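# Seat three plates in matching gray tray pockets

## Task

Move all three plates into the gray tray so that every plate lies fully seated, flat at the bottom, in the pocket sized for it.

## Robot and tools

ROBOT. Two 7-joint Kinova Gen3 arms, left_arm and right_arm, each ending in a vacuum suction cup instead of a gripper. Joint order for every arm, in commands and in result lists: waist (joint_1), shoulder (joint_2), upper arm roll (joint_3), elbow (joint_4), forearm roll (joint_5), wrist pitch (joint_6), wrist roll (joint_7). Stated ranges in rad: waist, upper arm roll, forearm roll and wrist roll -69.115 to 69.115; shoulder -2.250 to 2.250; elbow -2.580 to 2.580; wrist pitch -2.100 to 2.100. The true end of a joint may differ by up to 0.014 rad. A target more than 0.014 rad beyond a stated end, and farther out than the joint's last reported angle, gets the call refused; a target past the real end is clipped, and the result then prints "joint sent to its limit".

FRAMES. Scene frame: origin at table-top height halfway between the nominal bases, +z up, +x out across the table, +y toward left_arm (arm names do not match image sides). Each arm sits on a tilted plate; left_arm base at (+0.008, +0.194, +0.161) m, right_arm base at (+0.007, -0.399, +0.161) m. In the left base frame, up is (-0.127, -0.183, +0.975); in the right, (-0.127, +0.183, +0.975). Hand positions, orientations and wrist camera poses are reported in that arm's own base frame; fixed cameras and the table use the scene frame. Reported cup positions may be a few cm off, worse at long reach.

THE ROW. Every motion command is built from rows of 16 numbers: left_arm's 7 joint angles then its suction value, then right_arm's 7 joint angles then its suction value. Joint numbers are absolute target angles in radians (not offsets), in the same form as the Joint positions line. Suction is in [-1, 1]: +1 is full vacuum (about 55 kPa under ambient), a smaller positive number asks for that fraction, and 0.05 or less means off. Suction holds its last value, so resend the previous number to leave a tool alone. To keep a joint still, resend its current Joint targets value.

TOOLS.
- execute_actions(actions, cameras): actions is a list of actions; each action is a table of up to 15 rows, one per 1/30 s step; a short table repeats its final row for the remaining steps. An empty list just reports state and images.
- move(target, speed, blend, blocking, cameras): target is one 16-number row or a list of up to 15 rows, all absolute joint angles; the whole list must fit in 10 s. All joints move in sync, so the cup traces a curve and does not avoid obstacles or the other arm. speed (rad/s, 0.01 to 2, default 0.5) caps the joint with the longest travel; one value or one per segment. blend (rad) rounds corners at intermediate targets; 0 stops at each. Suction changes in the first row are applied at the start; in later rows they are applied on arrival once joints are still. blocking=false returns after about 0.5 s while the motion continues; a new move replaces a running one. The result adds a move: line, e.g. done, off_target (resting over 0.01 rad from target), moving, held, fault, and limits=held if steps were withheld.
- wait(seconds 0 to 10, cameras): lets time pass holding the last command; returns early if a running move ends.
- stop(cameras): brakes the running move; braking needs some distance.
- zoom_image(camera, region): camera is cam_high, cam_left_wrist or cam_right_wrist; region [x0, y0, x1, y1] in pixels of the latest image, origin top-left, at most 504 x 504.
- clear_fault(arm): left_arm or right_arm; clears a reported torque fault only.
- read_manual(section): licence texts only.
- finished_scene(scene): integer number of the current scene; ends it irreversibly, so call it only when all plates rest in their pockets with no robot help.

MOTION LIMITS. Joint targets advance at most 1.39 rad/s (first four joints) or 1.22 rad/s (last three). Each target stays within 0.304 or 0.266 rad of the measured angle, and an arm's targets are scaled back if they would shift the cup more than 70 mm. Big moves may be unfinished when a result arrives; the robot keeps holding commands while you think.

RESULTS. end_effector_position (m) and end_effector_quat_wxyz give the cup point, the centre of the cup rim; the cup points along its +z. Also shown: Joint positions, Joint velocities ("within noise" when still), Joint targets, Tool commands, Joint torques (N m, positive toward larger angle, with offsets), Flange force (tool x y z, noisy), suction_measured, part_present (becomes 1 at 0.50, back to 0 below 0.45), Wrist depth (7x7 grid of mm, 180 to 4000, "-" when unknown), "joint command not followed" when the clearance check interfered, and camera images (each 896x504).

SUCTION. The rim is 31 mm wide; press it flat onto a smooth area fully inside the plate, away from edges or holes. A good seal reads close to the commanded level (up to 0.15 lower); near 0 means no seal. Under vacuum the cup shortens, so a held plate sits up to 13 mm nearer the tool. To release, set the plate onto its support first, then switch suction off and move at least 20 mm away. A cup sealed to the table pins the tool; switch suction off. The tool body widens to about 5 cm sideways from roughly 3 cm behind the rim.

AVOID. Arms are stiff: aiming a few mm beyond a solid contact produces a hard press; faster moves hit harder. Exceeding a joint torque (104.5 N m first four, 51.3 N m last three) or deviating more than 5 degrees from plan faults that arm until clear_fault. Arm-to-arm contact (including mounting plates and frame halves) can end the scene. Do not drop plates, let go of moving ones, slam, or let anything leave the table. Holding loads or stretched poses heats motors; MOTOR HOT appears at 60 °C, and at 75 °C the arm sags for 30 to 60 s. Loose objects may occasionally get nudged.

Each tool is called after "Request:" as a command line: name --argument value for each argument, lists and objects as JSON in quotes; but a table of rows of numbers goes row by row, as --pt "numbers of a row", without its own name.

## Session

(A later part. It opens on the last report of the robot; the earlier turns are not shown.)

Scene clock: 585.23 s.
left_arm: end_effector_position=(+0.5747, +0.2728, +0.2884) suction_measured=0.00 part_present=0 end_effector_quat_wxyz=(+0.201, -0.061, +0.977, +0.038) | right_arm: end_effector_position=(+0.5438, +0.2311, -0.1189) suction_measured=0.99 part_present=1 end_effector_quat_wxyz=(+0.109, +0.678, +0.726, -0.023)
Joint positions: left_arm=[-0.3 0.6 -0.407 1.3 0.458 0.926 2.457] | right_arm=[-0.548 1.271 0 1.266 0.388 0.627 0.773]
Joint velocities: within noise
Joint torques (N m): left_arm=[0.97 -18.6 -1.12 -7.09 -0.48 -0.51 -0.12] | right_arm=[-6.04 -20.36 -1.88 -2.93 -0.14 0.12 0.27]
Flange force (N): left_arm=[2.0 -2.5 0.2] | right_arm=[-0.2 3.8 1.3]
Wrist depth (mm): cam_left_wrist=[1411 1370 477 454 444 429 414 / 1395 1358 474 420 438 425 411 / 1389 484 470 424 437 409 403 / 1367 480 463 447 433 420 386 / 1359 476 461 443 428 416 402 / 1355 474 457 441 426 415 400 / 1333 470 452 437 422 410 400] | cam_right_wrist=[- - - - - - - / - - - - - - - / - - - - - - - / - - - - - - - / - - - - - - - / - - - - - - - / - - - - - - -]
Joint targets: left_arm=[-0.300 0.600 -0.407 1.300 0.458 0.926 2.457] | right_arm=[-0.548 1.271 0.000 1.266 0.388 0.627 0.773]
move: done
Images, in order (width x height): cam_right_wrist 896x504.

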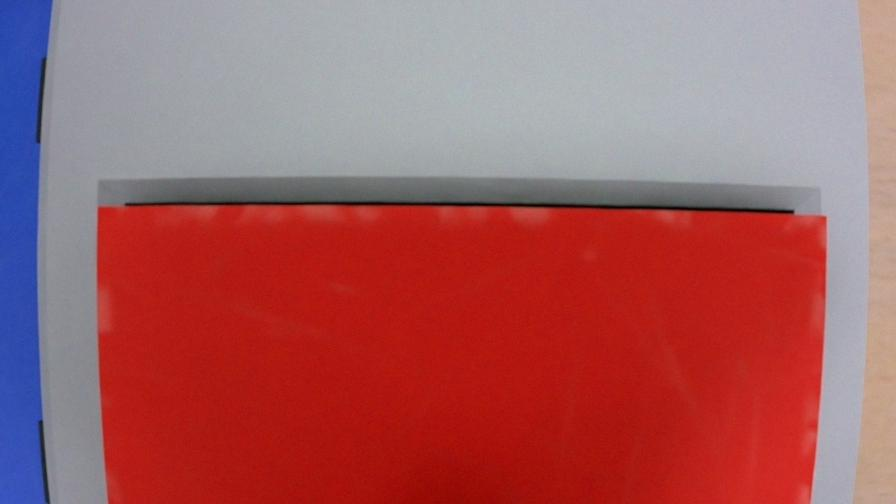

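Request:
move --pt "-0.3 0.6 -0.407 1.3 0.458 0.926 2.457 0 -0.5419 1.3057 0 1.2458 0.3962 0.6121 0.7695 1" --pt "-0.3 0.6 -0.407 1.3 0.458 0.926 2.457 0 -0.5404 1.3139 0 1.241 0.3982 0.6086 0.7687 1" --speed 0.06 --cameras '["cam_right_wrist"]'

Scene clock: 594.33 s.
left_arm: end_effector_position=(+0.5747, +0.2728, +0.2884) suction_measured=0.00 part_present=0 end_effector_quat_wxyz=(+0.201, -0.061, +0.977, +0.038) | right_arm: end_effector_position=(+0.5463, +0.2274, -0.1394) suction_measured=0.96 part_present=1 end_effector_quat_wxyz=(+0.109, +0.678, +0.726, -0.023)
Joint positions: left_arm=[-0.3 0.6 -0.407 1.3 0.458 0.926 2.457] | right_arm=[-0.54 1.314 0 1.241 0.398 0.609 0.769]
Joint velocities: within noise
Joint torques (N m): left_arm=[0.95 -18.62 -1.08 -7.1 -0.47 -0.52 -0.11] | right_arm=[-1.6 1.76 -0.19 -5.35 0.69 -5.68 0.27]
Flange force (N): left_arm=[2.0 -2.6 0.2] | right_arm=[-11.9 -15.9 -54.5]
Wrist depth (mm): cam_left_wrist=[1397 1353 477 454 443 429 414 / 1393 1361 472 419 439 425 414 / 1385 483 471 423 436 409 405 / 1362 480 464 448 432 419 387 / 1366 476 460 444 428 415 401 / 1359 472 456 440 425 414 401 / 1354 472 454 437 422 409 399] | cam_right_wrist=[- - - - - - - / - - - - - - - / - - - - - - - / - - - - - - - / - - - - - - - / - - - - - - - / - - - - - - -]
Joint targets: left_arm=[-0.300 0.600 -0.407 1.300 0.458 0.926 2.457] | right_arm=[-0.540 1.314 0.000 1.241 0.398 0.609 0.769]
move: done
Images, in order (width x height): cam_right_wrist 896x504.

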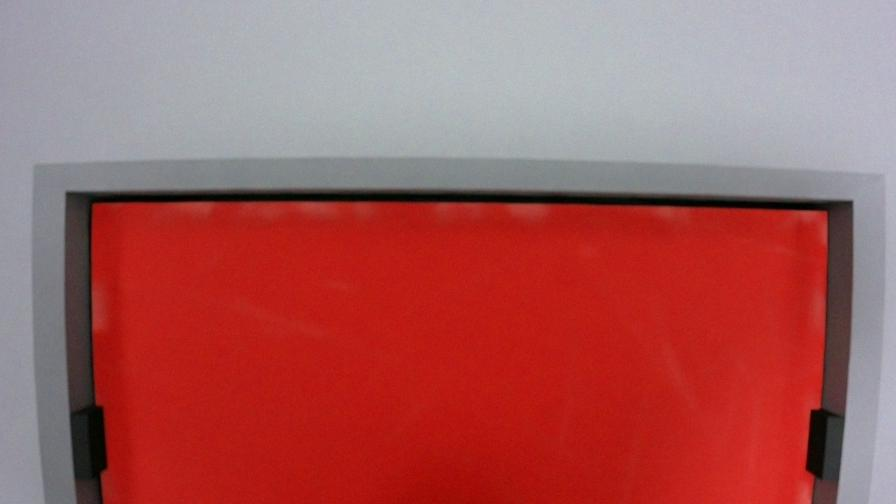

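Seated. Release and look.

Request:
move --target '[-0.3,0.6,-0.407,1.3,0.458,0.926,2.457,0,-0.5419,1.3057,0,1.2458,0.3962,0.6121,0.7695,0]' --speed 0.05 --cameras '[]'

Request:
wait --seconds 0.5 --cameras '[]'

Request:
move --pt "-0.3 0.6 -0.407 1.3 0.458 0.926 2.457 0 -0.5482 1.2708 0 1.2661 0.3879 0.627 0.773 0" --pt "-0.3 0.6 -0.407 1.3 0.458 0.926 2.457 0 -0.5879 1.0742 0 1.3434 0.3331 0.7473 0.806 0" --pt "-0.3 0.6 -0.407 1.3 0.458 0.926 2.457 0 -0.6243 0.8541 0 1.3371 0.2725 0.9717 0.852 0" --speed '[0.08,0.6,0.7]' --blend '[0.0,0.05,0]' --cameras '["cam_right_wrist"]'

Scene clock: 602.67 s.
left_arm: end_effector_position=(+0.5747, +0.2728, +0.2884) suction_measured=0.00 part_present=0 end_effector_quat_wxyz=(+0.201, -0.061, +0.977, +0.038) | right_arm: end_effector_position=(+0.5458, +0.2281, -0.1356) suction_measured=0.00 part_present=0 end_effector_quat_wxyz=(+0.109, +0.678, +0.726, -0.023)
Joint positions: left_arm=[-0.3 0.6 -0.407 1.3 0.458 0.926 2.457] | right_arm=[-0.542 1.306 0 1.246 0.396 0.612 0.769]
Joint velocities: within noise
Joint torques (N m): left_arm=[0.99 -18.59 -1.16 -7.04 -0.47 -0.51 -0.1] | right_arm=[-5.05 -16.83 -1.49 -2.13 -0.08 -0.15 0.3]
Flange force (N): left_arm=[1.9 -2.4 0.2] | right_arm=[-0.3 2.9 -5.7]
Wrist depth (mm): cam_left_wrist=[1419 1382 477 454 444 428 415 / 1389 1359 474 420 440 426 412 / 1386 485 469 424 436 411 404 / 1382 482 467 450 433 419 385 / 1347 477 462 445 429 417 404 / 1360 472 457 441 425 414 400 / 1334 471 453 437 422 410 400] | cam_right_wrist=[- - - - - - - / - - - - - - - / - - - - - - - / - - - - - - - / - - - - - - - / - - - - - - - / - - - - - - -]
Joint targets: left_arm=[-0.300 0.600 -0.407 1.300 0.458 0.926 2.457] | right_arm=[-0.542 1.306 0.000 1.246 0.396 0.612 0.769]
move: done
No camera images: "cameras" was empty.

Scene clock: 603.17 s.
left_arm: end_effector_position=(+0.5747, +0.2728, +0.2884) suction_measured=0.00 part_present=0 end_effector_quat_wxyz=(+0.201, -0.061, +0.977, +0.038) | right_arm: end_effector_position=(+0.5458, +0.2281, -0.1356) suction_measured=0.00 part_present=0 end_effector_quat_wxyz=(+0.109, +0.678, +0.726, -0.023)
Joint positions: left_arm=[-0.3 0.6 -0.407 1.3 0.458 0.926 2.457] | right_arm=[-0.542 1.306 0 1.246 0.396 0.612 0.769]
Joint velocities: within noise
Joint torques (N m): left_arm=[1 -18.64 -1.11 -7.11 -0.46 -0.5 -0.1] | right_arm=[-5.04 -16.83 -1.44 -2.13 -0.08 -0.11 0.31]
Flange force (N): left_arm=[2.1 -2.4 0.3] | right_arm=[-0.3 2.8 -5.7]
Wrist depth (mm): cam_left_wrist=[1408 1371 476 454 445 431 416 / 1397 1350 473 419 440 425 410 / 1378 485 470 423 436 409 404 / 1393 482 464 449 430 419 386 / 1357 476 461 445 430 415 402 / 1338 470 457 441 425 412 401 / 1354 473 455 437 422 410 399] | cam_right_wrist=[- - - - - - - / - - - - - - - / - - - - - - - / - - - - - - - / - - - - - - - / - - - - - - - / - - - - - - -]
Joint targets: left_arm=[-0.300 0.600 -0.407 1.300 0.458 0.926 2.457] | right_arm=[-0.542 1.306 0.000 1.246 0.396 0.612 0.769]
Tool commands: left_gripper/suction=+0.0 right_gripper/suction=+0.0
wait: 0.50 s; at rest by 0.17 s
No camera images: "cameras" was empty.

Scene clock: 604.70 s.
left_arm: end_effector_position=(+0.5747, +0.2728, +0.2884) suction_measured=0.00 part_present=0 end_effector_quat_wxyz=(+0.201, -0.061, +0.977, +0.038) | right_arm: end_effector_position=(+0.5146, +0.2644, +0.1089) suction_measured=0.00 part_present=0 end_effector_quat_wxyz=(+0.109, +0.680, +0.724, -0.023)
Joint positions: left_arm=[-0.3 0.6 -0.407 1.3 0.458 0.926 2.457] | right_arm=[-0.624 0.854 0 1.337 0.272 0.972 0.852]
Joint velocities: within noise
Joint torques (N m): left_arm=[0.98 -18.65 -1.16 -7.12 -0.44 -0.48 -0.13] | right_arm=[-5.39 -17.6 -1.94 -4.48 -0.12 0.14 0.27]
Flange force (N): left_arm=[2.1 -2.5 0.3] | right_arm=[-0.4 3.2 -1.7]
Wrist depth (mm): cam_left_wrist=[1401 1363 475 454 443 430 415 / 1413 1342 471 421 439 426 411 / 1396 486 473 423 437 409 404 / 1375 480 466 447 434 419 385 / 1359 478 464 444 429 416 401 / 1351 471 457 443 426 413 401 / 1355 470 454 438 421 410 399] | cam_right_wrist=[358 360 361 362 362 363 364 / 359 360 360 361 362 363 364 / 360 348 348 339 340 364 365 / 360 348 349 349 350 364 364 / 360 348 349 349 350 364 365 / 361 340 348 350 350 365 365 / 361 348 349 349 350 364 366]
Joint targets: left_arm=[-0.300 0.600 -0.407 1.300 0.458 0.926 2.457] | right_arm=[-0.624 0.854 0.000 1.337 0.272 0.972 0.852]
move: done
Images, in order (width x height): cam_right_wrist 896x504.

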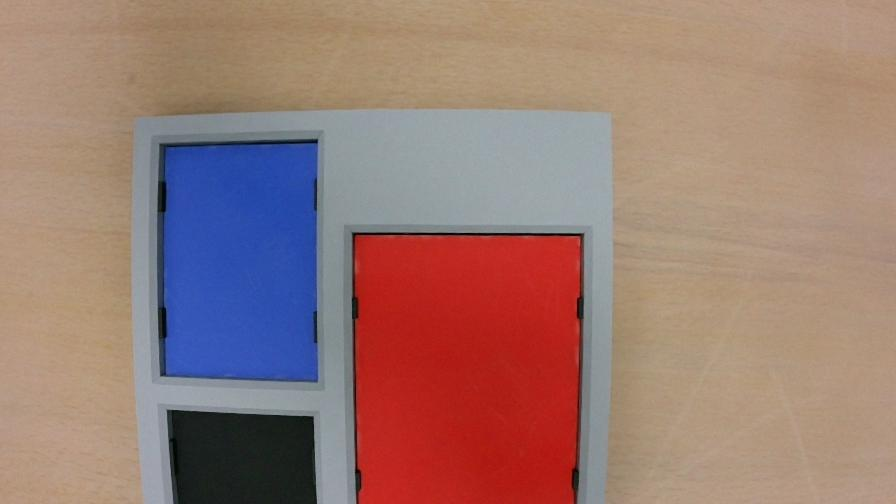

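Request:
finished_scene --scene 1

The scene is finished: the task was done.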